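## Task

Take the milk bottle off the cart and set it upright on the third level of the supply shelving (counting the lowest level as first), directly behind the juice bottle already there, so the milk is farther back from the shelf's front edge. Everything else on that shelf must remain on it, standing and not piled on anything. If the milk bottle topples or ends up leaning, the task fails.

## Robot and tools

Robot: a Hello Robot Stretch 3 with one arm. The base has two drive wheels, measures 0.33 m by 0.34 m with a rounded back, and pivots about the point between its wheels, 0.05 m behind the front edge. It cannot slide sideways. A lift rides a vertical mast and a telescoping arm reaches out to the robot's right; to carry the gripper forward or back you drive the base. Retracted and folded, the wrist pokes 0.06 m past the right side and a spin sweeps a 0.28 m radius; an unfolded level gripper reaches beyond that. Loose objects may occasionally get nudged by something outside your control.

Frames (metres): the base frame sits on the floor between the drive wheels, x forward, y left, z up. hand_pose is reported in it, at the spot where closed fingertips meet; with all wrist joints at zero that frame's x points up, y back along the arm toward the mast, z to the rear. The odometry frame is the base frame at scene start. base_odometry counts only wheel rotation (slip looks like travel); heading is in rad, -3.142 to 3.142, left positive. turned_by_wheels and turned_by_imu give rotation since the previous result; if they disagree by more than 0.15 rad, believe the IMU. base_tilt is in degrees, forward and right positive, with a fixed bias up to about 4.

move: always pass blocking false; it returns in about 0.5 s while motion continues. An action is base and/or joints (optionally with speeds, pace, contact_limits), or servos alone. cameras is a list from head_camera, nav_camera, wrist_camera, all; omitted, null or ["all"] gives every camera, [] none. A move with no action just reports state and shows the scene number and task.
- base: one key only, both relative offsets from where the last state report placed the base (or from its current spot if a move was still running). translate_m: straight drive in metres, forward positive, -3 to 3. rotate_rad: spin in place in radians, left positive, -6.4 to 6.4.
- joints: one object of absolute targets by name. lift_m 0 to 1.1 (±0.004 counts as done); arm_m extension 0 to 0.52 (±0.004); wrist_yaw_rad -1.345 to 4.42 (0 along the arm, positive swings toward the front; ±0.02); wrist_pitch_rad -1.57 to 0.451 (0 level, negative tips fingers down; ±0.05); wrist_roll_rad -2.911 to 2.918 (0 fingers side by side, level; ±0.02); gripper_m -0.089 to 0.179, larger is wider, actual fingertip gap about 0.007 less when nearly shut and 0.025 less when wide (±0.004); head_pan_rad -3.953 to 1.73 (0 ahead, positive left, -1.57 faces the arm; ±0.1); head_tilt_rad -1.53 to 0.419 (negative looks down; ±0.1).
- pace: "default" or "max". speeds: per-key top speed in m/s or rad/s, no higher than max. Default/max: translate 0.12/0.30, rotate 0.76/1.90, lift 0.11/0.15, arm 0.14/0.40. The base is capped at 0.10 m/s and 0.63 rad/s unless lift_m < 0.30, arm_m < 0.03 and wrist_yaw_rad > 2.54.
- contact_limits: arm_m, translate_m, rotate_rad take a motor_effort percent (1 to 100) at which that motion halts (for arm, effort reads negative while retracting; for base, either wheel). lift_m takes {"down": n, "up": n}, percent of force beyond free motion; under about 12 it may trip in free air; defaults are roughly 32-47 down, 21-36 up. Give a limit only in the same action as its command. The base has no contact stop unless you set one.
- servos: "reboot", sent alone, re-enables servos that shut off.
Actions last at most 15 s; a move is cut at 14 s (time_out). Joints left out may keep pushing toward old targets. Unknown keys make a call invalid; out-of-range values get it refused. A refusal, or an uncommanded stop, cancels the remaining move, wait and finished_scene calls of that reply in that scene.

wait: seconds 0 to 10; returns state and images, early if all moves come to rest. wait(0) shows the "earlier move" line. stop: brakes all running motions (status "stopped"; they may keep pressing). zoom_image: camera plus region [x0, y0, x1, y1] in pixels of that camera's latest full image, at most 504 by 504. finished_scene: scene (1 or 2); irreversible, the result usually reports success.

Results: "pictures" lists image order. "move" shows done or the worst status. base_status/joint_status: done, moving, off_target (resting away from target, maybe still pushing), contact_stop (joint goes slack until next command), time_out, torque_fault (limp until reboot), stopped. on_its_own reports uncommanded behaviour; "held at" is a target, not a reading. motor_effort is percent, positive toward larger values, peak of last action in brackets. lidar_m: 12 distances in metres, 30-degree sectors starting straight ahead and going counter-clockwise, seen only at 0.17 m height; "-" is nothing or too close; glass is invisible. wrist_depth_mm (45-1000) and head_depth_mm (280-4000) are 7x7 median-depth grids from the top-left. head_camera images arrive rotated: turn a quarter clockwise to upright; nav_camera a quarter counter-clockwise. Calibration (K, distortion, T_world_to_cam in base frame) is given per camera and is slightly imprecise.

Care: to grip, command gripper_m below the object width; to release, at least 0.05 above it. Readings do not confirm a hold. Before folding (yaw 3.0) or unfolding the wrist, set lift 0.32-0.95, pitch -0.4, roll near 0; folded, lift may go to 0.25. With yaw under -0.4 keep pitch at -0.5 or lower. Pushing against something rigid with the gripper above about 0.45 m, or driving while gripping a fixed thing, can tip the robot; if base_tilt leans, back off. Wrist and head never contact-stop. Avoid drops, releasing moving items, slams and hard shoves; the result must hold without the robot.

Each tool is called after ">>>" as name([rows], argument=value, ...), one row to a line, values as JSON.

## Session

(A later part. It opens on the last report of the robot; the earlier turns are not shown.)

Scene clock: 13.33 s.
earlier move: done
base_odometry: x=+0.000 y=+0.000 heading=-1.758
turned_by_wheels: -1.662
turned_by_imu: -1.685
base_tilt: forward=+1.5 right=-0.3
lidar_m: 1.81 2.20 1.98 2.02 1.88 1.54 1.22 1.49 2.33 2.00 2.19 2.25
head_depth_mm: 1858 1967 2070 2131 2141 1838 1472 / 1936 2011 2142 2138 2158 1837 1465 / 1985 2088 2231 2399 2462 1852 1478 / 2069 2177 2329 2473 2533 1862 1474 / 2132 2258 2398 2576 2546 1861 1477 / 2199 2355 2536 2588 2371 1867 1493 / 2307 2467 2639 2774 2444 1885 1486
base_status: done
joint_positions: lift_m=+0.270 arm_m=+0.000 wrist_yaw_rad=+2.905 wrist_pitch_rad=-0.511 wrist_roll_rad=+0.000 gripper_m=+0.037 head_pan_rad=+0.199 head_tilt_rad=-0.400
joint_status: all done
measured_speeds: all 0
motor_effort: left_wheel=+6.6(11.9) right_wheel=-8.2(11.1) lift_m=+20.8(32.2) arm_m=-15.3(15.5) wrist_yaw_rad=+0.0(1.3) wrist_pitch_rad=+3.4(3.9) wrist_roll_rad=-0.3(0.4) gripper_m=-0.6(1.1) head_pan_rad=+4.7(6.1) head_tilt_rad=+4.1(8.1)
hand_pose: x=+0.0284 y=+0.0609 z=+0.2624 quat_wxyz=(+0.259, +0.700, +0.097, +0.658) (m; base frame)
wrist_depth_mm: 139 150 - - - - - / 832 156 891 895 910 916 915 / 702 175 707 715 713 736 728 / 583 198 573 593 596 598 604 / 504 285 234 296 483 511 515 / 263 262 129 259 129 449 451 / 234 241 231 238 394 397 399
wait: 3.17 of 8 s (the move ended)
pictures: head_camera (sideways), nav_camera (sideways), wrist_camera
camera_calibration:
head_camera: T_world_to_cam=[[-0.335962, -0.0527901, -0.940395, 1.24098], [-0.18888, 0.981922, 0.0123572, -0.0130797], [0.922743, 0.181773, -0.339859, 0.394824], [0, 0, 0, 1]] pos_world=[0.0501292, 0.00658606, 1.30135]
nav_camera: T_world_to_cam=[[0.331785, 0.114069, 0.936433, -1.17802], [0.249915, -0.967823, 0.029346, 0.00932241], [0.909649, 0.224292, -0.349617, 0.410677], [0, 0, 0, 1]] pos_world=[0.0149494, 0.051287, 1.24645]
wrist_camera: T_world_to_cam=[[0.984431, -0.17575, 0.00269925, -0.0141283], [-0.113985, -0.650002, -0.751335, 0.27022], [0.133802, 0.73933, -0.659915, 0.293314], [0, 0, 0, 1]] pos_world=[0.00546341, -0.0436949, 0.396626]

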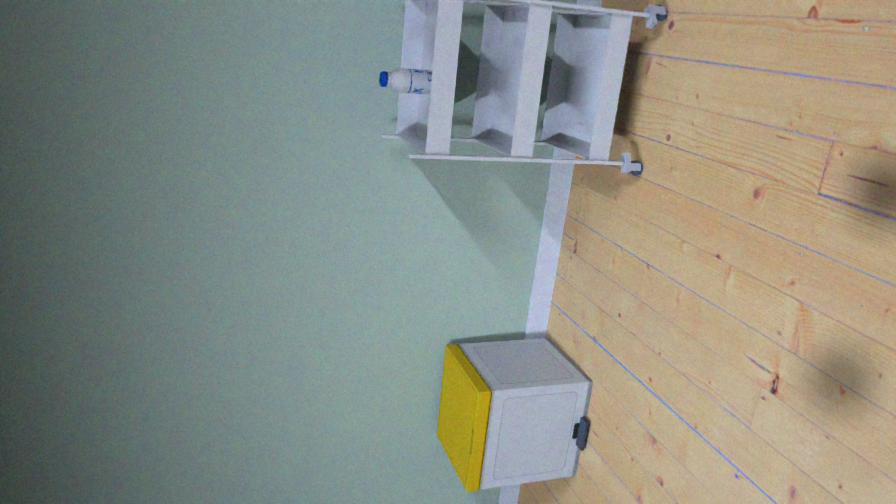

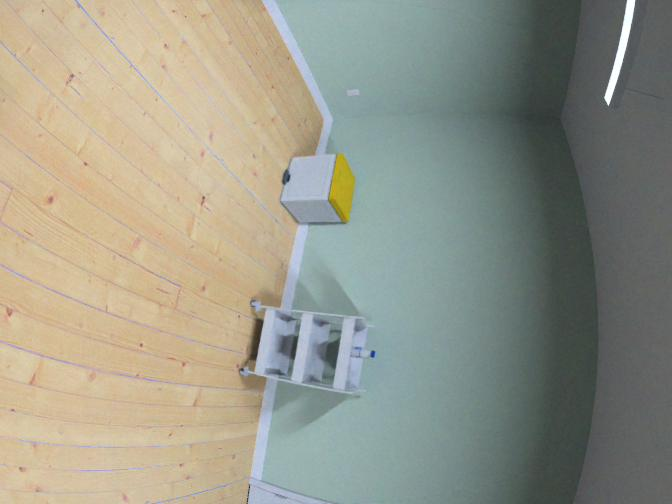

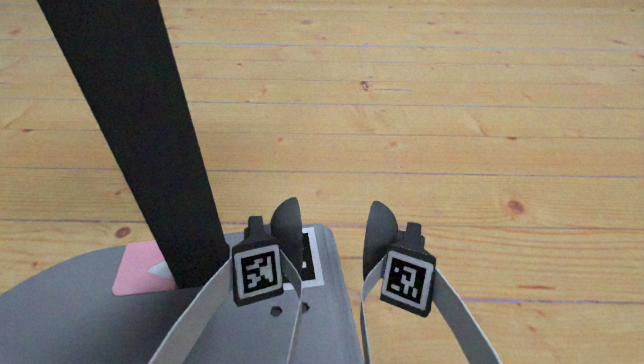

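>>> move(base={"translate_m":1.36}, pace="max", blocking=false, cameras=[])

>>> wait(seconds=10, cameras=[])

>>> move(base={"rotate_rad":1.388}, joints={"lift_m":0.7,"head_pan_rad":-1.6,"head_tilt_rad":-0.5}, blocking=false, cameras=[])

>>> wait(seconds=10)

Scene clock: 14.33 s.
move: moving
base_odometry: x=-0.007 y=-0.037 heading=-1.758
turned_by_wheels: +0.000
turned_by_imu: +0.000
base_tilt: forward=+1.5 right=+0.2
lidar_m: 1.78 2.17 1.97 2.01 1.93 1.58 1.25 1.52 2.35 2.00 2.20 2.22
head_depth_mm: 1828 1944 2046 2088 2033 1848 1467 / 1896 1982 2113 2145 2145 1848 1469 / 1961 2070 2198 2351 2416 1855 1481 / 2021 2155 2289 2443 2514 1857 1476 / 2103 2216 2373 2541 2497 1885 1479 / 2180 2311 2499 2567 2356 1869 1483 / 2262 2438 2600 2750 2423 1878 1487
base_status: translate_m moving
joint_positions: lift_m=+0.270 arm_m=+0.000 wrist_yaw_rad=+2.905 wrist_pitch_rad=-0.511 wrist_roll_rad=+0.000 gripper_m=+0.037 head_pan_rad=+0.200 head_tilt_rad=-0.400
joint_status: not commanded
measured_speeds: translate_m=+0.146 rotate_rad=+0.000 lift_m=+0.000 arm_m=+0.000 wrist_yaw_rad=+0.000 wrist_pitch_rad=+0.000 wrist_roll_rad=+0.000 head_pan_rad=+0.000 head_tilt_rad=+0.000
motor_effort: left_wheel=+10.0(12.0) right_wheel=+10.0(10.1) lift_m=+23.2(23.2) arm_m=-17.7(18.6) wrist_yaw_rad=-0.5(1.4) wrist_pitch_rad=+2.9(3.4) wrist_roll_rad=+0.1(0.3) gripper_m=-0.8(1.3) head_pan_rad=+3.4(5.0) head_tilt_rad=+3.8(4.6)
hand_pose: x=+0.0284 y=+0.0609 z=+0.2624 quat_wxyz=(+0.259, +0.700, +0.097, +0.658) (m; base frame)
wrist_depth_mm: 139 150 - - - - - / 828 156 879 893 892 917 920 / 706 174 703 716 722 726 731 / 583 199 571 598 596 600 599 / 503 285 235 297 486 507 519 / 264 263 129 260 129 446 448 / 235 239 230 238 392 397 399
pictures: none
No camera images: "cameras" was empty.

Scene clock: 19.73 s.
earlier move: done
base_odometry: x=-0.252 y=-1.336 heading=-1.758
turned_by_wheels: +0.000
turned_by_imu: +0.001
base_tilt: forward=+1.3 right=-0.2
lidar_m: 0.47 0.98 1.09 2.17 1.94 2.89 2.57 2.82 2.24 2.08 1.09 0.47
head_depth_mm: 713 752 797 845 904 857 666 / 736 780 826 879 940 878 724 / 761 806 857 916 978 1037 705 / 790 839 890 954 1026 1105 1208 / 820 868 930 999 1075 1171 1274 / 850 907 971 1046 1133 1234 1358 / 883 949 1014 1098 1191 1310 1405
base_status: done
joint_positions: lift_m=+0.270 arm_m=+0.000 wrist_yaw_rad=+2.905 wrist_pitch_rad=-0.511 wrist_roll_rad=+0.000 gripper_m=+0.037 head_pan_rad=+0.200 head_tilt_rad=-0.400
joint_status: not commanded
measured_speeds: all 0
motor_effort: left_wheel=+4.1(14.3) right_wheel=+0.6(10.5) lift_m=+34.7(34.7) arm_m=-24.1(25.8) wrist_yaw_rad=-0.3(1.4) wrist_pitch_rad=+3.6(3.8) wrist_roll_rad=+0.1(0.4) gripper_m=-0.4(2.1) head_pan_rad=+3.7(5.7) head_tilt_rad=+2.7(4.6)
hand_pose: x=+0.0284 y=+0.0609 z=+0.2624 quat_wxyz=(+0.259, +0.700, +0.097, +0.658) (m; base frame)
wrist_depth_mm: 139 150 - - - 967 946 / 840 156 893 898 904 913 906 / 698 174 705 717 720 718 720 / 581 198 575 596 598 597 603 / 503 285 234 296 482 511 513 / 263 264 129 259 129 446 451 / 233 241 232 238 396 395 396
wait: 5.40 of 10 s (the move ended)
pictures: none
No camera images: "cameras" was empty.

Scene clock: 20.23 s.
move: moving
base_odometry: x=-0.252 y=-1.336 heading=-1.662
turned_by_wheels: +0.095
turned_by_imu: +0.097
base_tilt: forward=+1.8 right=-0.3
lidar_m: 0.47 1.03 1.09 1.94 2.29 2.88 2.58 2.57 2.23 1.73 0.54 0.47
head_depth_mm: 861 931 1021 1131 1254 1416 1367 / 831 899 980 1073 1186 1315 1328 / 801 866 937 1025 1129 795 879 / 777 834 903 986 1017 823 880 / 749 804 867 943 989 824 709 / 728 777 837 905 964 643 666 / 705 754 807 875 937 829 676
base_status: rotate_rad moving
joint_positions: lift_m=+0.295 arm_m=+0.000 wrist_yaw_rad=+2.905 wrist_pitch_rad=-0.511 wrist_roll_rad=+0.000 gripper_m=+0.037 head_pan_rad=-0.662 head_tilt_rad=-0.494
joint_status: lift_m moving; head_pan_rad moving; head_tilt_rad moving
measured_speeds: translate_m=+0.000 rotate_rad=+0.370 lift_m=+0.097 arm_m=+0.000 wrist_yaw_rad=+0.000 wrist_pitch_rad=+0.000 wrist_roll_rad=+0.000 head_pan_rad=-3.118 head_tilt_rad=+0.000
motor_effort: left_wheel=-10.8(10.8) right_wheel=+11.6(11.6) lift_m=+37.2(40.6) arm_m=-24.3(25.1) wrist_yaw_rad=-0.6(1.4) wrist_pitch_rad=+3.5(3.5) wrist_roll_rad=-0.3(0.3) gripper_m=-0.4(1.1) head_pan_rad=-1.4(5.3) head_tilt_rad=-3.1(6.9)
hand_pose: x=+0.0284 y=+0.0608 z=+0.2876 quat_wxyz=(+0.259, +0.700, +0.097, +0.658) (m; base frame)
wrist_depth_mm: 139 150 - - - - 895 / 870 156 927 955 958 969 924 / 735 174 749 755 758 755 775 / 616 197 602 630 633 628 649 / 530 503 234 317 509 536 545 / 462 289 129 284 129 471 473 / 257 257 257 266 417 421 418
pictures: none
No camera images: "cameras" was empty.

Scene clock: 24.47 s.
earlier move: done
base_odometry: x=-0.252 y=-1.336 heading=-0.370
turned_by_wheels: +1.292
turned_by_imu: +1.307
base_tilt: forward=+1.3 right=-0.2
lidar_m: 2.21 1.94 2.49 2.57 2.98 2.31 2.22 1.27 0.49 0.47 0.48 1.09
head_depth_mm: 744 803 871 958 1045 785 862 / 741 797 864 946 962 811 720 / 737 795 860 942 994 790 723 / 735 789 855 935 988 687 713 / 728 786 852 929 982 819 706 / 725 782 847 928 998 846 668 / 721 778 845 917 1012 1119 1256
base_status: done
joint_positions: lift_m=+0.700 arm_m=+0.000 wrist_yaw_rad=+2.905 wrist_pitch_rad=-0.511 wrist_roll_rad=+0.000 gripper_m=+0.037 head_pan_rad=-1.600 head_tilt_rad=-0.500
joint_status: all done
measured_speeds: all 0
motor_effort: left_wheel=-8.1(11.7) right_wheel=+8.9(12.6) lift_m=+35.0(40.6) arm_m=-24.9(25.8) wrist_yaw_rad=-0.3(1.4) wrist_pitch_rad=+3.5(4.0) wrist_roll_rad=-0.4(0.4) gripper_m=+0.4(1.5) head_pan_rad=+5.5(5.6) head_tilt_rad=-4.2(7.1)
hand_pose: x=+0.0284 y=+0.0608 z=+0.6923 quat_wxyz=(+0.259, +0.700, +0.097, +0.658) (m; base frame)
wrist_depth_mm: 139 150 - - - - - / - 156 - - - - - / - 175 - - - - - / - 197 - - - - - / - 981 235 - - - - / 894 906 129 874 129 931 931 / 808 805 344 818 814 834 821
wait: 4.23 of 10 s (the move ended)
pictures: head_camera (sideways), nav_camera (sideways), wrist_camera
camera_calibration:
head_camera: T_world_to_cam=[[0.0274208, 0.431764, -0.90157, 1.18813], [0.99915, -0.039614, 0.0114174, -0.0190877], [-0.0307851, -0.901116, -0.432483, 0.521179], [0, 0, 0, 1]] pos_world=[0.00253652, -0.0441043, 1.2968]
nav_camera: T_world_to_cam=[[0.0331818, -0.441137, 0.896826, -1.12454], [-0.999356, -0.026878, 0.0237544, 0.0242476], [0.0136259, -0.897037, -0.441745, 0.536017], [0, 0, 0, 1]] pos_world=[0.0542425, -0.014597, 1.24472]
wrist_camera: T_world_to_cam=[[0.984432, -0.175746, 0.00263485, -0.0152357], [-0.114087, -0.650314, -0.75105, 0.593046], [0.133707, 0.739057, -0.66024, 0.577334], [0, 0, 0, 1]] pos_world=[0.0054636, -0.0436944, 0.826626]

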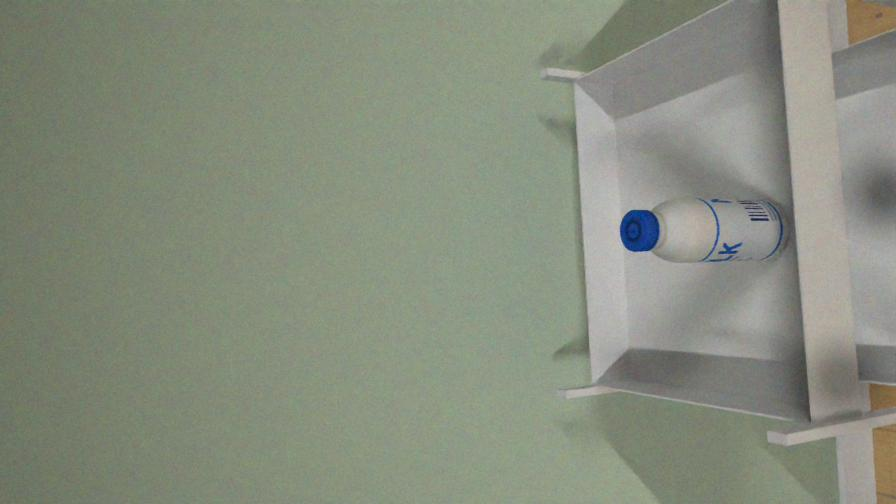

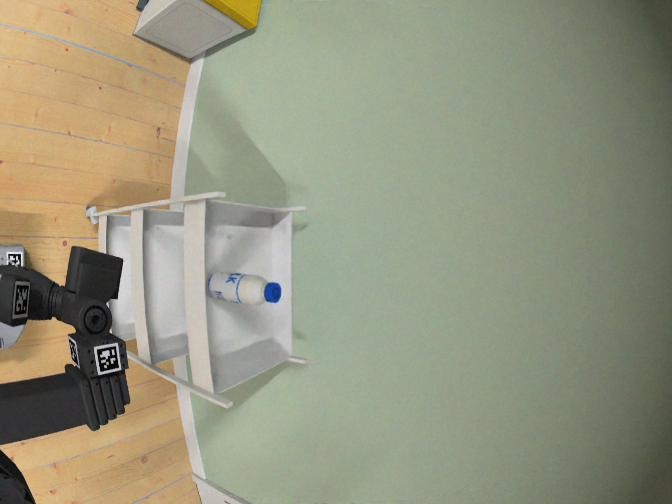

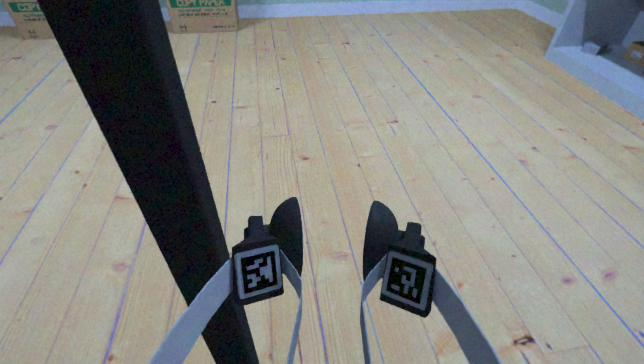

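>>> move(joints={"lift_m":0.8,"wrist_pitch_rad":-0.4,"gripper_m":0.16}, blocking=false, cameras=[])

>>> wait(seconds=2, cameras=[])

>>> move(joints={"wrist_yaw_rad":0}, blocking=false, cameras=[])

>>> wait(seconds=5, cameras=[])

>>> move(joints={"wrist_pitch_rad":0}, blocking=false, cameras=[])

>>> wait(seconds=3)

Scene clock: 26.53 s.
move: moving
base_odometry: x=-0.252 y=-1.336 heading=-0.370
turned_by_wheels: +0.000
turned_by_imu: -0.001
base_tilt: forward=+1.3 right=-0.2
lidar_m: 2.21 1.94 2.50 2.57 2.99 2.30 2.22 1.27 0.49 0.47 0.48 1.09
head_depth_mm: 745 802 871 954 1047 786 861 / 742 798 866 947 961 812 722 / 737 793 859 942 994 790 722 / 734 789 856 931 990 686 711 / 730 785 855 927 982 817 705 / 729 780 848 925 1002 846 666 / 723 777 845 917 1008 1122 1258
base_status: not commanded
joint_positions: lift_m=+0.725 arm_m=+0.000 wrist_yaw_rad=+2.905 wrist_pitch_rad=-0.424 wrist_roll_rad=+0.000 gripper_m=+0.073 head_pan_rad=-1.600 head_tilt_rad=-0.500
joint_status: lift_m moving; wrist_pitch_rad moving; gripper_m moving
measured_speeds: translate_m=+0.000 rotate_rad=+0.000 lift_m=+0.097 arm_m=+0.000 wrist_yaw_rad=+0.000 wrist_pitch_rad=+0.024 wrist_roll_rad=+0.000 head_pan_rad=+0.000 head_tilt_rad=+0.000
motor_effort: left_wheel=-7.8(8.2) right_wheel=+8.8(9.2) lift_m=+36.7(38.3) arm_m=-23.9(25.0) wrist_yaw_rad=-0.1(1.4) wrist_pitch_rad=+4.9(4.9) wrist_roll_rad=+0.0(0.4) gripper_m=+77.4(78.5) head_pan_rad=+3.8(5.0) head_tilt_rad=-4.3(4.6)
hand_pose: x=+0.0312 y=+0.0725 z=+0.7366 quat_wxyz=(+0.230, +0.704, +0.066, +0.669) (m; base frame)
wrist_depth_mm: 135 151 - - - - - / - 153 - - - - - / - 166 - - - - - / - 183 - - - - - / - 206 155 - 151 - - / - 958 136 - 132 - - / 874 262 296 888 871 878 906
pictures: none
No camera images: "cameras" was empty.

Scene clock: 27.80 s.
earlier move: done
base_odometry: x=-0.252 y=-1.336 heading=-0.370
turned_by_wheels: +0.000
turned_by_imu: +0.000
base_tilt: forward=+1.3 right=-0.1
lidar_m: 2.21 1.94 2.50 2.57 2.98 2.32 2.23 1.27 0.49 0.47 0.48 1.09
head_depth_mm: 744 802 872 952 1045 785 865 / 741 800 869 943 962 812 721 / 738 794 861 942 991 789 719 / 731 789 857 936 989 686 710 / 732 786 853 929 980 820 706 / 723 783 845 921 1001 847 665 / 723 779 844 923 1011 1118 1257
base_status: not commanded
joint_positions: lift_m=+0.800 arm_m=+0.000 wrist_yaw_rad=+2.905 wrist_pitch_rad=-0.421 wrist_roll_rad=+0.000 gripper_m=+0.160 head_pan_rad=-1.600 head_tilt_rad=-0.500
joint_status: all done
measured_speeds: all 0
motor_effort: left_wheel=-7.8(8.2) right_wheel=+9.1(9.2) lift_m=+35.1(39.0) arm_m=-24.7(25.0) wrist_yaw_rad=-0.9(1.4) wrist_pitch_rad=+4.3(5.4) wrist_roll_rad=+0.0(0.4) gripper_m=-0.2(81.1) head_pan_rad=+3.7(5.3) head_tilt_rad=-4.0(5.0)
hand_pose: x=+0.0313 y=+0.0729 z=+0.8121 quat_wxyz=(+0.229, +0.704, +0.065, +0.669) (m; base frame)
wrist_depth_mm: 135 151 - - - - - / 152 153 - - - - - / - 165 - - - - - / - 180 - - - - - / - 147 - - - 152 - / 117 129 - - - 128 - / 933 933 299 969 965 958 113
wait: 1.27 of 2 s (the move ended)
pictures: none
No camera images: "cameras" was empty.

Scene clock: 28.30 s.
move: moving
base_odometry: x=-0.252 y=-1.336 heading=-0.370
turned_by_wheels: +0.000
turned_by_imu: +0.000
base_tilt: forward=+1.4 right=-0.3
lidar_m: 2.21 1.94 2.49 2.57 2.98 2.31 2.22 1.27 0.49 0.47 0.48 1.09
head_depth_mm: 743 801 871 953 1048 785 862 / 742 799 868 946 962 812 720 / 737 793 859 942 997 789 722 / 734 793 856 935 986 687 711 / 729 788 850 929 983 821 702 / 725 781 847 923 1004 844 664 / 722 777 843 916 1010 1122 1261
base_status: not commanded
joint_positions: lift_m=+0.800 arm_m=+0.000 wrist_yaw_rad=+2.577 wrist_pitch_rad=-0.421 wrist_roll_rad=+0.000 gripper_m=+0.160 head_pan_rad=-1.600 head_tilt_rad=-0.500
joint_status: wrist_yaw_rad moving
measured_speeds: translate_m=+0.000 rotate_rad=+0.000 lift_m=+0.000 arm_m=+0.000 wrist_yaw_rad=-1.359 wrist_pitch_rad=+0.000 wrist_roll_rad=+0.000 head_pan_rad=+0.000 head_tilt_rad=+0.000
motor_effort: left_wheel=-8.1(8.2) right_wheel=+8.8(9.4) lift_m=+34.8(35.1) arm_m=-23.6(24.7) wrist_yaw_rad=-2.3(5.6) wrist_pitch_rad=+4.1(4.8) wrist_roll_rad=-0.1(0.3) gripper_m=-0.1(0.8) head_pan_rad=+4.5(4.9) head_tilt_rad=-4.3(4.5)
hand_pose: x=+0.0987 y=+0.0442 z=+0.8121 quat_wxyz=(+0.335, +0.705, -0.051, +0.623) (m; base frame)
wrist_depth_mm: - - - - - - - / - - - - - - - / - - - - - - - / - - - - - - - / 186 147 - - - 153 - / 117 129 - - - - - / 215 900 962 962 972 954 114
pictures: none
No camera images: "cameras" was empty.

Scene clock: 30.27 s.
earlier move: done
base_odometry: x=-0.252 y=-1.336 heading=-0.370
turned_by_wheels: +0.000
turned_by_imu: -0.001
base_tilt: forward=+1.4 right=-0.2
lidar_m: 2.21 1.94 2.49 2.57 2.98 2.30 2.23 1.27 0.49 0.47 0.48 1.09
head_depth_mm: 743 800 872 952 1050 784 862 / 740 799 866 948 959 813 644 / 735 794 860 939 994 788 653 / 732 792 858 937 986 685 649 / 730 787 855 930 984 818 648 / 726 785 844 925 1004 845 642 / 724 781 844 918 1010 1120 1260
base_status: not commanded
joint_positions: lift_m=+0.800 arm_m=+0.000 wrist_yaw_rad=+0.002 wrist_pitch_rad=-0.421 wrist_roll_rad=+0.000 gripper_m=+0.160 head_pan_rad=-1.600 head_tilt_rad=-0.500
joint_status: all done
measured_speeds: all 0
motor_effort: left_wheel=-8.0(8.2) right_wheel=+8.5(9.4) lift_m=+33.4(35.1) arm_m=-23.6(24.8) wrist_yaw_rad=-2.2(5.6) wrist_pitch_rad=+4.2(4.8) wrist_roll_rad=+0.1(0.4) gripper_m=+0.3(1.5) head_pan_rad=+3.9(5.4) head_tilt_rad=-4.0(4.8)
hand_pose: x=-0.0211 y=-0.3690 z=+0.8121 quat_wxyz=(+0.692, +0.148, -0.691, -0.147) (m; base frame)
wrist_depth_mm: 617 616 602 588 581 571 556 / 685 665 638 575 605 613 605 / 763 737 547 528 558 557 663 / 847 363 439 424 448 447 707 / 948 147 315 318 312 293 305 / 117 129 659 334 325 140 307 / 926 915 514 - - 530 113
wait: 1.97 of 5 s (the move ended)
pictures: none
No camera images: "cameras" was empty.

Scene clock: 30.77 s.
move: moving
base_odometry: x=-0.252 y=-1.336 heading=-0.370
turned_by_wheels: +0.000
turned_by_imu: +0.000
base_tilt: forward=+1.3 right=-0.2
lidar_m: 2.21 1.94 2.50 2.57 2.98 2.31 2.22 1.26 0.49 0.47 0.48 1.09
head_depth_mm: 745 803 868 952 1050 789 863 / 740 796 869 947 962 814 721 / 738 793 862 942 992 791 639 / 732 792 858 934 989 686 634 / 729 787 851 929 979 818 646 / 727 782 848 924 999 847 645 / 720 779 848 918 1013 1122 1264
base_status: not commanded
joint_positions: lift_m=+0.800 arm_m=+0.000 wrist_yaw_rad=+0.002 wrist_pitch_rad=-0.067 wrist_roll_rad=+0.000 gripper_m=+0.160 head_pan_rad=-1.600 head_tilt_rad=-0.500
joint_status: wrist_pitch_rad moving
measured_speeds: translate_m=+0.000 rotate_rad=+0.000 lift_m=+0.000 arm_m=+0.000 wrist_yaw_rad=+0.000 wrist_pitch_rad=+0.624 wrist_roll_rad=+0.000 head_pan_rad=+0.000 head_tilt_rad=+0.000
motor_effort: left_wheel=-7.8(8.1) right_wheel=+8.6(8.8) lift_m=+32.9(33.4) arm_m=-23.5(24.4) wrist_yaw_rad=-1.5(2.6) wrist_pitch_rad=+5.4(5.4) wrist_roll_rad=-0.1(0.3) gripper_m=-0.9(1.1) head_pan_rad=+4.0(4.8) head_tilt_rad=-3.6(4.5)
hand_pose: x=-0.0210 y=-0.3990 z=+0.8974 quat_wxyz=(+0.707, +0.025, -0.706, -0.023) (m; base frame)
wrist_depth_mm: 610 599 591 579 572 562 559 / 641 628 619 607 601 598 583 / 670 658 652 631 624 611 600 / 703 692 682 663 656 643 632 / 739 147 610 596 600 566 664 / 118 129 487 346 524 128 689 / 812 324 414 357 407 408 111
pictures: none
No camera images: "cameras" was empty.

Scene clock: 31.33 s.
earlier move: done
base_odometry: x=-0.252 y=-1.336 heading=-0.370
turned_by_wheels: +0.000
turned_by_imu: +0.000
base_tilt: forward=+1.3 right=-0.3
lidar_m: 2.21 1.94 2.49 2.57 2.99 2.31 2.22 1.27 0.49 0.47 0.48 1.09
head_depth_mm: 744 801 873 954 1042 785 862 / 741 797 868 947 964 809 719 / 739 793 861 942 991 792 633 / 732 789 859 934 986 685 636 / 729 788 850 928 983 818 649 / 727 783 846 921 995 848 666 / 725 779 842 916 1015 1121 1258
base_status: not commanded
joint_positions: lift_m=+0.800 arm_m=+0.000 wrist_yaw_rad=+0.002 wrist_pitch_rad=-0.025 wrist_roll_rad=+0.000 gripper_m=+0.160 head_pan_rad=-1.600 head_tilt_rad=-0.500
joint_status: all done
measured_speeds: all 0
motor_effort: left_wheel=-7.6(8.1) right_wheel=+8.3(9.0) lift_m=+32.7(33.4) arm_m=-23.5(24.8) wrist_yaw_rad=-2.1(2.6) wrist_pitch_rad=+5.1(5.6) wrist_roll_rad=+0.0(0.3) gripper_m=-1.1(1.4) head_pan_rad=+3.1(5.2) head_tilt_rad=-4.2(4.5)
hand_pose: x=-0.0210 y=-0.4005 z=+0.9083 quat_wxyz=(+0.707, +0.010, -0.707, -0.008) (m; base frame)
wrist_depth_mm: 617 615 606 593 578 574 569 / 649 637 619 605 603 605 590 / 677 654 641 636 629 619 599 / 702 679 674 662 641 642 626 / 719 147 681 668 662 653 642 / 118 129 568 335 594 128 673 / 774 748 453 338 465 452 114
wait: 0.57 of 3 s (the move ended)
pictures: head_camera (sideways), nav_camera (sideways), wrist_camera
camera_calibration:
head_camera: T_world_to_cam=[[0.0272888, 0.431776, -0.901568, 1.18813], [0.999163, -0.039286, 0.0114281, -0.0190862], [-0.0304846, -0.901125, -0.432486, 0.521182], [0, 0, 0, 1]] pos_world=[0.00253571, -0.0441043, 1.2968]
nav_camera: T_world_to_cam=[[0.0333141, -0.441126, 0.896826, -1.12455], [-0.999348, -0.0272054, 0.0237408, 0.0242583], [0.0139258, -0.897033, -0.441745, 0.536], [0, 0, 0, 1]] pos_world=[0.0542415, -0.0145983, 1.24472]
wrist_camera: T_world_to_cam=[[-0.998072, -0.0540797, 0.030468, -0.0663356], [-0.0422141, 0.231518, -0.971914, 1.00489], [0.0455069, -0.971326, -0.233354, -0.00714772], [0, 0, 0, 1]] pos_world=[-0.023462, -0.243179, 0.977016]

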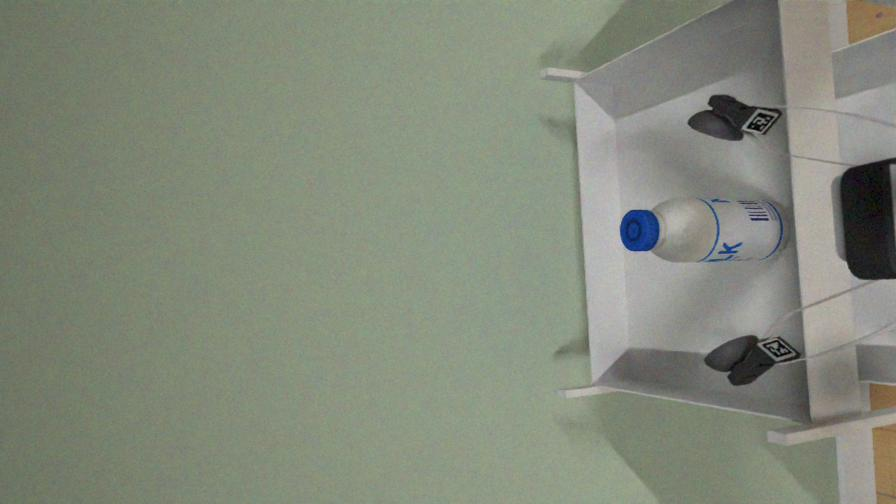

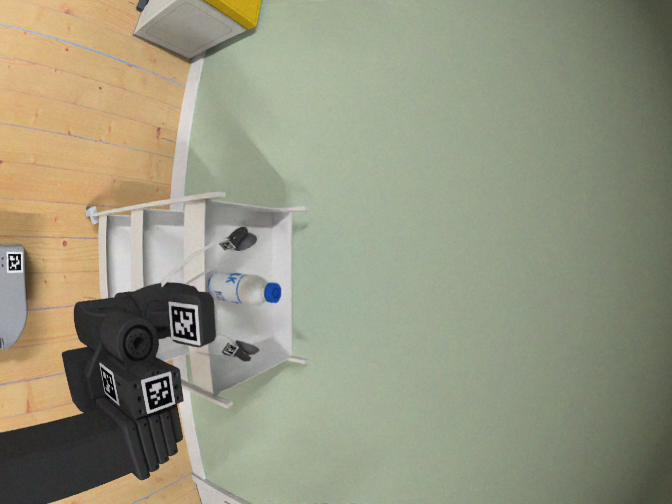

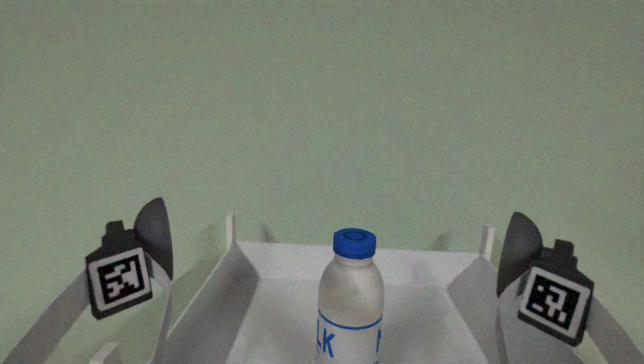

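>>> move(joints={"lift_m":0.637,"wrist_pitch_rad":0.025}, base={"translate_m":-0.01}, blocking=false, cameras=[])

>>> wait(seconds=4)

Scene clock: 32.57 s.
move: moving
base_odometry: x=-0.261 y=-1.333 heading=-0.370
turned_by_wheels: +0.000
turned_by_imu: +0.000
base_tilt: forward=+0.7 right=-0.5
lidar_m: 2.22 1.95 2.51 2.57 2.99 2.30 2.21 1.27 0.49 0.47 0.48 1.10
head_depth_mm: 744 800 870 949 1052 800 721 / 738 798 866 950 958 813 721 / 738 795 861 941 996 814 651 / 734 791 856 935 989 670 647 / 730 787 850 930 983 817 649 / 725 782 848 928 988 821 649 / 723 777 844 918 1013 1121 1255
base_status: translate_m moving
joint_positions: lift_m=+0.775 arm_m=+0.000 wrist_yaw_rad=+0.002 wrist_pitch_rad=+0.001 wrist_roll_rad=+0.000 gripper_m=+0.160 head_pan_rad=-1.600 head_tilt_rad=-0.500
joint_status: lift_m moving; wrist_pitch_rad moving
measured_speeds: translate_m=-0.011 rotate_rad=+0.000 lift_m=-0.097 arm_m=+0.000 wrist_yaw_rad=+0.000 wrist_pitch_rad=+0.000 wrist_roll_rad=+0.000 head_pan_rad=+0.000 head_tilt_rad=+0.000
motor_effort: left_wheel=-7.4(11.3) right_wheel=-1.2(6.4) lift_m=+12.7(32.6) arm_m=-23.4(24.0) wrist_yaw_rad=-1.4(2.2) wrist_pitch_rad=+4.1(5.9) wrist_roll_rad=-0.1(0.3) gripper_m=-0.2(1.3) head_pan_rad=+3.5(5.1) head_tilt_rad=-4.4(4.7)
hand_pose: x=-0.0211 y=-0.4012 z=+0.8896 quat_wxyz=(+0.707, +0.001, -0.707, +0.000) (m; base frame)
wrist_depth_mm: 625 618 607 600 586 578 572 / 640 629 621 612 606 598 591 / 663 652 647 632 629 613 603 / 679 675 667 661 652 631 626 / 707 146 683 582 661 640 643 / 118 129 534 317 588 128 662 / 252 402 437 326 453 440 113
pictures: none
No camera images: "cameras" was empty.

Scene clock: 34.37 s.
earlier move: done
base_odometry: x=-0.262 y=-1.333 heading=-0.370
turned_by_wheels: +0.000
turned_by_imu: -0.001
base_tilt: forward=+1.3 right=-0.2
lidar_m: 2.22 1.95 2.50 2.57 2.98 2.30 2.21 1.27 0.49 0.47 0.48 1.10
head_depth_mm: 743 801 872 954 1045 804 720 / 741 798 865 945 960 812 662 / 738 794 860 942 997 815 724 / 732 789 857 935 987 669 702 / 729 786 852 934 979 818 650 / 727 782 848 920 987 821 653 / 724 778 841 915 1009 1127 1244
base_status: done
joint_positions: lift_m=+0.637 arm_m=+0.000 wrist_yaw_rad=+0.001 wrist_pitch_rad=+0.001 wrist_roll_rad=+0.000 gripper_m=+0.160 head_pan_rad=-1.600 head_tilt_rad=-0.500
joint_status: all done
measured_speeds: all 0
motor_effort: left_wheel=-7.4(11.3) right_wheel=-1.8(6.4) lift_m=+17.2(32.6) arm_m=-22.7(24.1) wrist_yaw_rad=-1.7(2.3) wrist_pitch_rad=+4.4(6.0) wrist_roll_rad=-0.1(0.4) gripper_m=+0.7(1.3) head_pan_rad=+3.8(5.6) head_tilt_rad=-4.4(4.7)
hand_pose: x=-0.0211 y=-0.4012 z=+0.7519 quat_wxyz=(+0.707, +0.000, -0.707, +0.001) (m; base frame)
wrist_depth_mm: 629 618 605 589 594 583 570 / 639 634 622 611 604 598 590 / 664 652 647 290 630 620 605 / 246 672 551 293 554 550 624 / 711 146 243 292 436 236 321 / 117 129 247 244 242 140 235 / 251 745 616 617 249 547 113
wait: 1.80 of 4 s (the move ended)
pictures: head_camera (sideways), nav_camera (sideways), wrist_camera
camera_calibration:
head_camera: T_world_to_cam=[[0.0272888, 0.431776, -0.901568, 1.18813], [0.999163, -0.039286, 0.0114281, -0.0190862], [-0.0304846, -0.901125, -0.432486, 0.521182], [0, 0, 0, 1]] pos_world=[0.00253571, -0.0441043, 1.2968]
nav_camera: T_world_to_cam=[[0.0333141, -0.441126, 0.896826, -1.12455], [-0.999348, -0.0272054, 0.0237408, 0.0242583], [0.0139258, -0.897033, -0.441745, 0.536], [0, 0, 0, 1]] pos_world=[0.0542415, -0.0145983, 1.24472]
wrist_camera: T_world_to_cam=[[-0.99809, -0.0529518, 0.0318293, -0.0622278], [-0.0421107, 0.206094, -0.977626, 0.847146], [0.0452071, -0.977098, -0.207931, -0.0657686], [0, 0, 0, 1]] pos_world=[-0.0234619, -0.24215, 0.816497]

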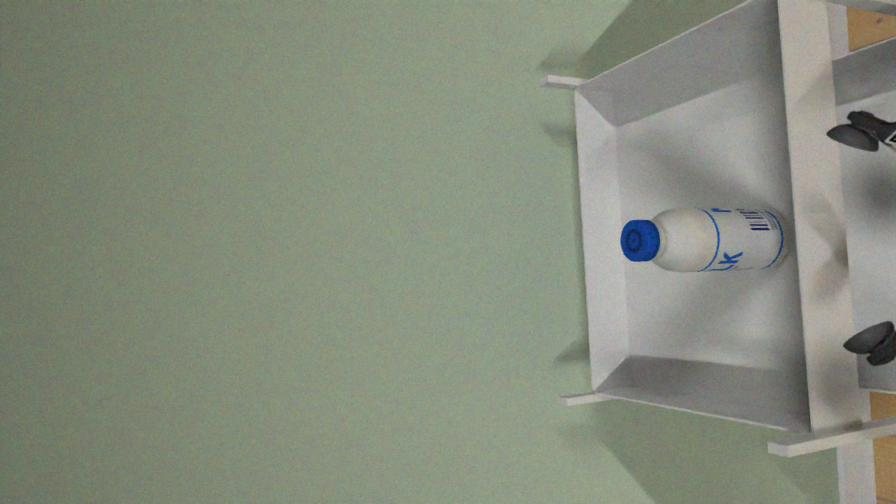

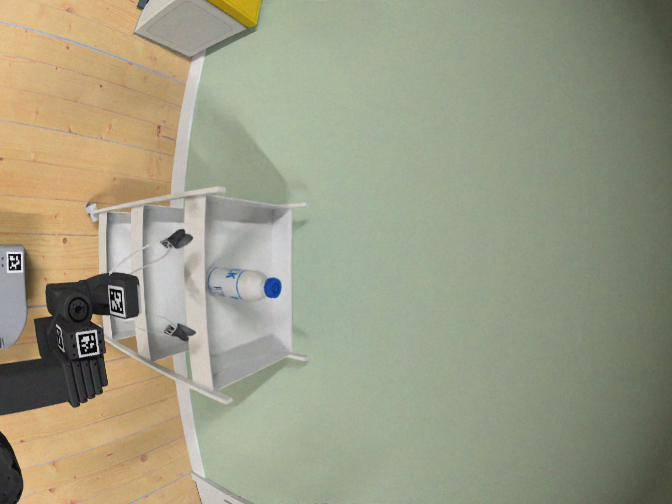

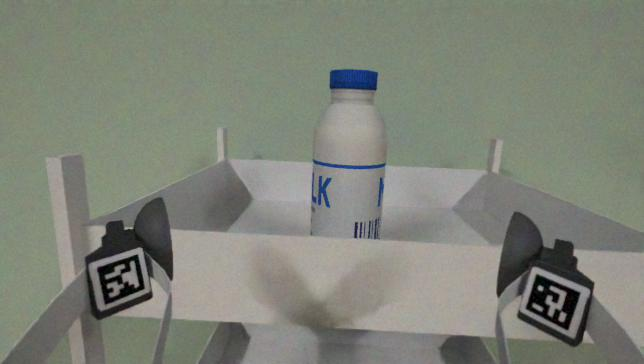

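>>> move(joints={"lift_m":0.663}, blocking=false, cameras=[])

>>> wait(seconds=2, cameras=[])

>>> move(joints={"arm_m":0.166}, contact_limits={"arm_m":30}, blocking=false, cameras=[])

>>> wait(seconds=4)

Scene clock: 35.60 s.
move: moving
base_odometry: x=-0.262 y=-1.333 heading=-0.370
turned_by_wheels: +0.000
turned_by_imu: +0.000
base_tilt: forward=+1.4 right=-0.1
lidar_m: 2.22 1.95 2.50 2.57 2.98 2.30 2.21 1.27 0.49 0.47 0.48 1.10
head_depth_mm: 745 799 871 954 1048 800 721 / 740 800 867 946 960 810 660 / 738 793 861 941 993 814 723 / 734 790 856 937 988 671 705 / 730 784 852 931 982 819 649 / 727 781 846 925 989 818 655 / 723 778 841 919 1012 1121 1241
base_status: not commanded
joint_positions: lift_m=+0.658 arm_m=+0.000 wrist_yaw_rad=+0.001 wrist_pitch_rad=+0.001 wrist_roll_rad=+0.000 gripper_m=+0.160 head_pan_rad=-1.600 head_tilt_rad=-0.500
joint_status: lift_m moving
measured_speeds: translate_m=+0.000 rotate_rad=+0.000 lift_m=+0.047 arm_m=+0.000 wrist_yaw_rad=+0.000 wrist_pitch_rad=+0.000 wrist_roll_rad=+0.000 head_pan_rad=+0.000 head_tilt_rad=+0.000
motor_effort: left_wheel=-7.7(7.7) right_wheel=-1.9(2.2) lift_m=+33.7(41.0) arm_m=-23.1(24.1) wrist_yaw_rad=-1.9(2.2) wrist_pitch_rad=+4.5(5.2) wrist_roll_rad=+0.2(0.2) gripper_m=+0.2(1.3) head_pan_rad=+3.4(4.8) head_tilt_rad=-4.1(4.2)
hand_pose: x=-0.0211 y=-0.4012 z=+0.7732 quat_wxyz=(+0.707, +0.000, -0.707, +0.001) (m; base frame)
wrist_depth_mm: 622 615 599 598 584 578 567 / 648 633 631 612 607 594 592 / 665 653 642 296 618 608 602 / 682 673 564 294 563 621 627 / 245 147 464 301 491 152 626 / 117 128 246 244 243 140 239 / 251 266 254 252 249 249 113
pictures: none
No camera images: "cameras" was empty.

Scene clock: 36.10 s.
earlier move: done
base_odometry: x=-0.262 y=-1.333 heading=-0.370
turned_by_wheels: +0.000
turned_by_imu: +0.000
base_tilt: forward=+1.4 right=-0.2
lidar_m: 2.22 1.95 2.51 2.57 2.99 2.30 2.21 1.27 0.49 0.47 0.48 1.10
head_depth_mm: 745 803 873 953 1050 801 720 / 740 798 866 948 961 812 651 / 735 796 863 941 994 811 721 / 734 791 854 933 989 670 703 / 729 786 851 931 982 819 649 / 727 784 847 922 987 820 654 / 725 777 841 921 1011 1121 1243
base_status: not commanded
joint_positions: lift_m=+0.663 arm_m=+0.000 wrist_yaw_rad=+0.001 wrist_pitch_rad=+0.002 wrist_roll_rad=+0.000 gripper_m=+0.160 head_pan_rad=-1.600 head_tilt_rad=-0.500
joint_status: all done
measured_speeds: all 0
motor_effort: left_wheel=-7.4(8.0) right_wheel=-1.6(2.2) lift_m=+35.2(41.0) arm_m=-23.6(24.1) wrist_yaw_rad=-1.6(2.2) wrist_pitch_rad=+4.7(5.4) wrist_roll_rad=+0.3(0.3) gripper_m=-0.2(1.3) head_pan_rad=+3.9(5.3) head_tilt_rad=-3.9(4.2)
hand_pose: x=-0.0211 y=-0.4013 z=+0.7780 quat_wxyz=(+0.707, +0.000, -0.707, +0.001) (m; base frame)
wrist_depth_mm: 622 607 608 601 585 584 573 / 639 636 626 612 608 597 590 / 660 651 647 627 621 609 607 / 674 677 580 295 563 627 623 / 247 147 466 301 514 152 625 / 117 129 248 245 244 140 239 / 251 259 255 253 250 249 113
wait: 0.50 of 2 s (the move ended)
pictures: none
No camera images: "cameras" was empty.

Scene clock: 36.60 s.
move: moving
base_odometry: x=-0.262 y=-1.333 heading=-0.370
turned_by_wheels: +0.000
turned_by_imu: +0.000
base_tilt: forward=+1.4 right=-0.1
lidar_m: 2.22 1.95 2.50 2.57 2.98 2.29 2.21 1.27 0.49 0.47 0.48 1.10
head_depth_mm: 744 803 871 954 1049 800 717 / 742 799 866 944 962 815 719 / 736 795 861 942 992 813 722 / 734 788 858 933 985 671 705 / 731 789 853 927 983 818 651 / 727 783 847 925 984 822 655 / 723 778 845 918 1008 1117 1238
base_status: not commanded
joint_positions: lift_m=+0.663 arm_m=+0.018 wrist_yaw_rad=+0.001 wrist_pitch_rad=+0.002 wrist_roll_rad=+0.000 gripper_m=+0.160 head_pan_rad=-1.600 head_tilt_rad=-0.500
joint_status: arm_m moving
measured_speeds: translate_m=+0.000 rotate_rad=+0.000 lift_m=+0.000 arm_m=+0.068 wrist_yaw_rad=+0.000 wrist_pitch_rad=+0.000 wrist_roll_rad=+0.000 head_pan_rad=+0.000 head_tilt_rad=+0.000
motor_effort: left_wheel=-7.5(7.8) right_wheel=-1.5(2.4) lift_m=+35.5(35.5) arm_m=+24.5(25.6) wrist_yaw_rad=-2.0(2.3) wrist_pitch_rad=+4.7(5.0) wrist_roll_rad=-0.2(0.3) gripper_m=+0.6(1.0) head_pan_rad=+3.1(4.8) head_tilt_rad=-3.8(4.6)
contact_limits: arm_m 30 (drawing in: default 43, maximum 56; extending or still: default 51, maximum 69)
hand_pose: x=-0.0211 y=-0.4189 z=+0.7780 quat_wxyz=(+0.707, +0.000, -0.707, +0.001) (m; base frame)
wrist_depth_mm: 620 607 598 590 576 570 557 / 630 619 607 602 595 578 576 / 649 637 626 283 609 603 588 / 669 658 553 279 621 610 612 / 224 147 470 285 509 152 627 / 118 129 233 232 231 140 276 / 240 242 240 237 233 232 111
pictures: none
No camera images: "cameras" was empty.

Scene clock: 38.57 s.
earlier move: done
base_odometry: x=-0.262 y=-1.333 heading=-0.370
turned_by_wheels: +0.000
turned_by_imu: -0.001
base_tilt: forward=+1.4 right=-0.2
lidar_m: 2.22 1.96 2.51 2.57 2.98 2.31 2.21 1.26 0.49 0.47 0.48 1.10
head_depth_mm: 742 801 871 952 1053 802 718 / 739 796 868 945 961 811 439 / 737 795 860 941 994 764 433 / 733 790 857 936 990 659 500 / 729 786 851 930 982 791 704 / 725 783 847 922 988 816 653 / 724 777 843 917 1008 1127 1242
base_status: not commanded
joint_positions: lift_m=+0.663 arm_m=+0.166 wrist_yaw_rad=+0.001 wrist_pitch_rad=+0.002 wrist_roll_rad=+0.000 gripper_m=+0.160 head_pan_rad=-1.600 head_tilt_rad=-0.500
joint_status: all done
measured_speeds: all 0
motor_effort: left_wheel=-7.2(7.8) right_wheel=-1.9(2.4) lift_m=+35.5(35.7) arm_m=+24.9(26.7) wrist_yaw_rad=-1.9(2.3) wrist_pitch_rad=+5.1(5.3) wrist_roll_rad=+0.1(0.4) gripper_m=-0.1(1.5) head_pan_rad=+4.1(5.1) head_tilt_rad=-3.9(4.6)
contact_limits: arm_m 30 (drawing in: default 43, maximum 56; extending or still: default 51, maximum 69)
hand_pose: x=-0.0211 y=-0.5673 z=+0.7781 quat_wxyz=(+0.707, +0.000, -0.707, +0.001) (m; base frame)
wrist_depth_mm: 464 458 450 442 440 431 426 / 480 469 465 456 450 441 442 / 495 489 485 128 460 453 451 / 516 502 492 130 473 470 464 / 531 147 409 126 140 387 473 / 118 129 347 129 324 139 283 / 242 264 269 132 144 272 113
wait: 1.97 of 4 s (the move ended)
pictures: head_camera (sideways), nav_camera (sideways), wrist_camera
camera_calibration:
head_camera: T_world_to_cam=[[0.0272888, 0.431776, -0.901568, 1.18813], [0.999163, -0.039286, 0.0114281, -0.0190862], [-0.0304846, -0.901125, -0.432486, 0.521182], [0, 0, 0, 1]] pos_world=[0.00253571, -0.0441043, 1.2968]
nav_camera: T_world_to_cam=[[0.0333141, -0.441126, 0.896826, -1.12455], [-0.999348, -0.0272054, 0.0237408, 0.0242583], [0.0139258, -0.897033, -0.441745, 0.536], [0, 0, 0, 1]] pos_world=[0.0542415, -0.0145983, 1.24472]
wrist_camera: T_world_to_cam=[[-0.998094, -0.0528385, 0.0318778, -0.0718432], [-0.0421117, 0.2056, -0.97773, 0.906759], [0.0451077, -0.977209, -0.207433, -0.223006], [0, 0, 0, 1]] pos_world=[-0.0234618, -0.408149, 0.842597]

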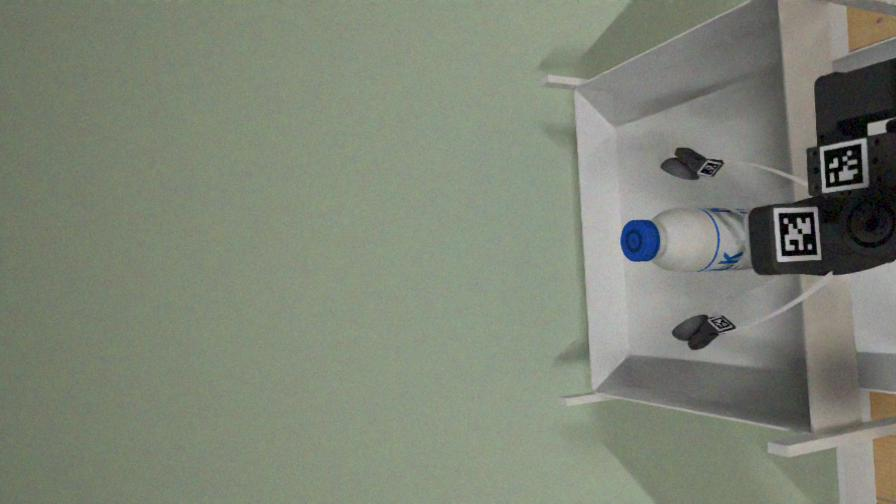

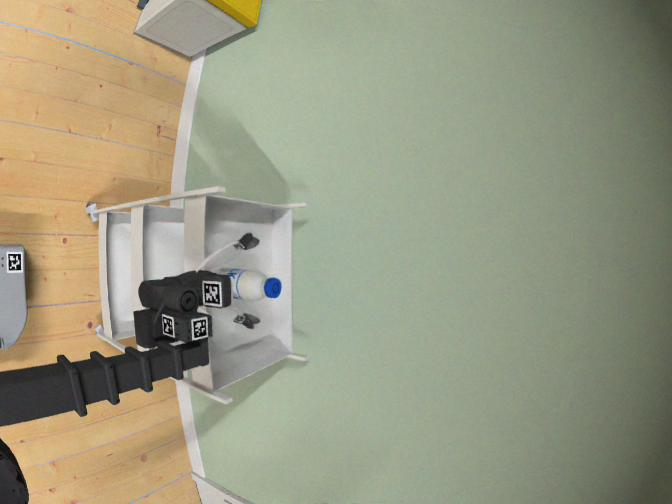

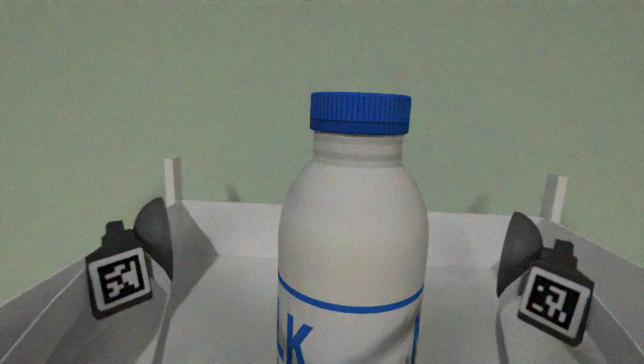

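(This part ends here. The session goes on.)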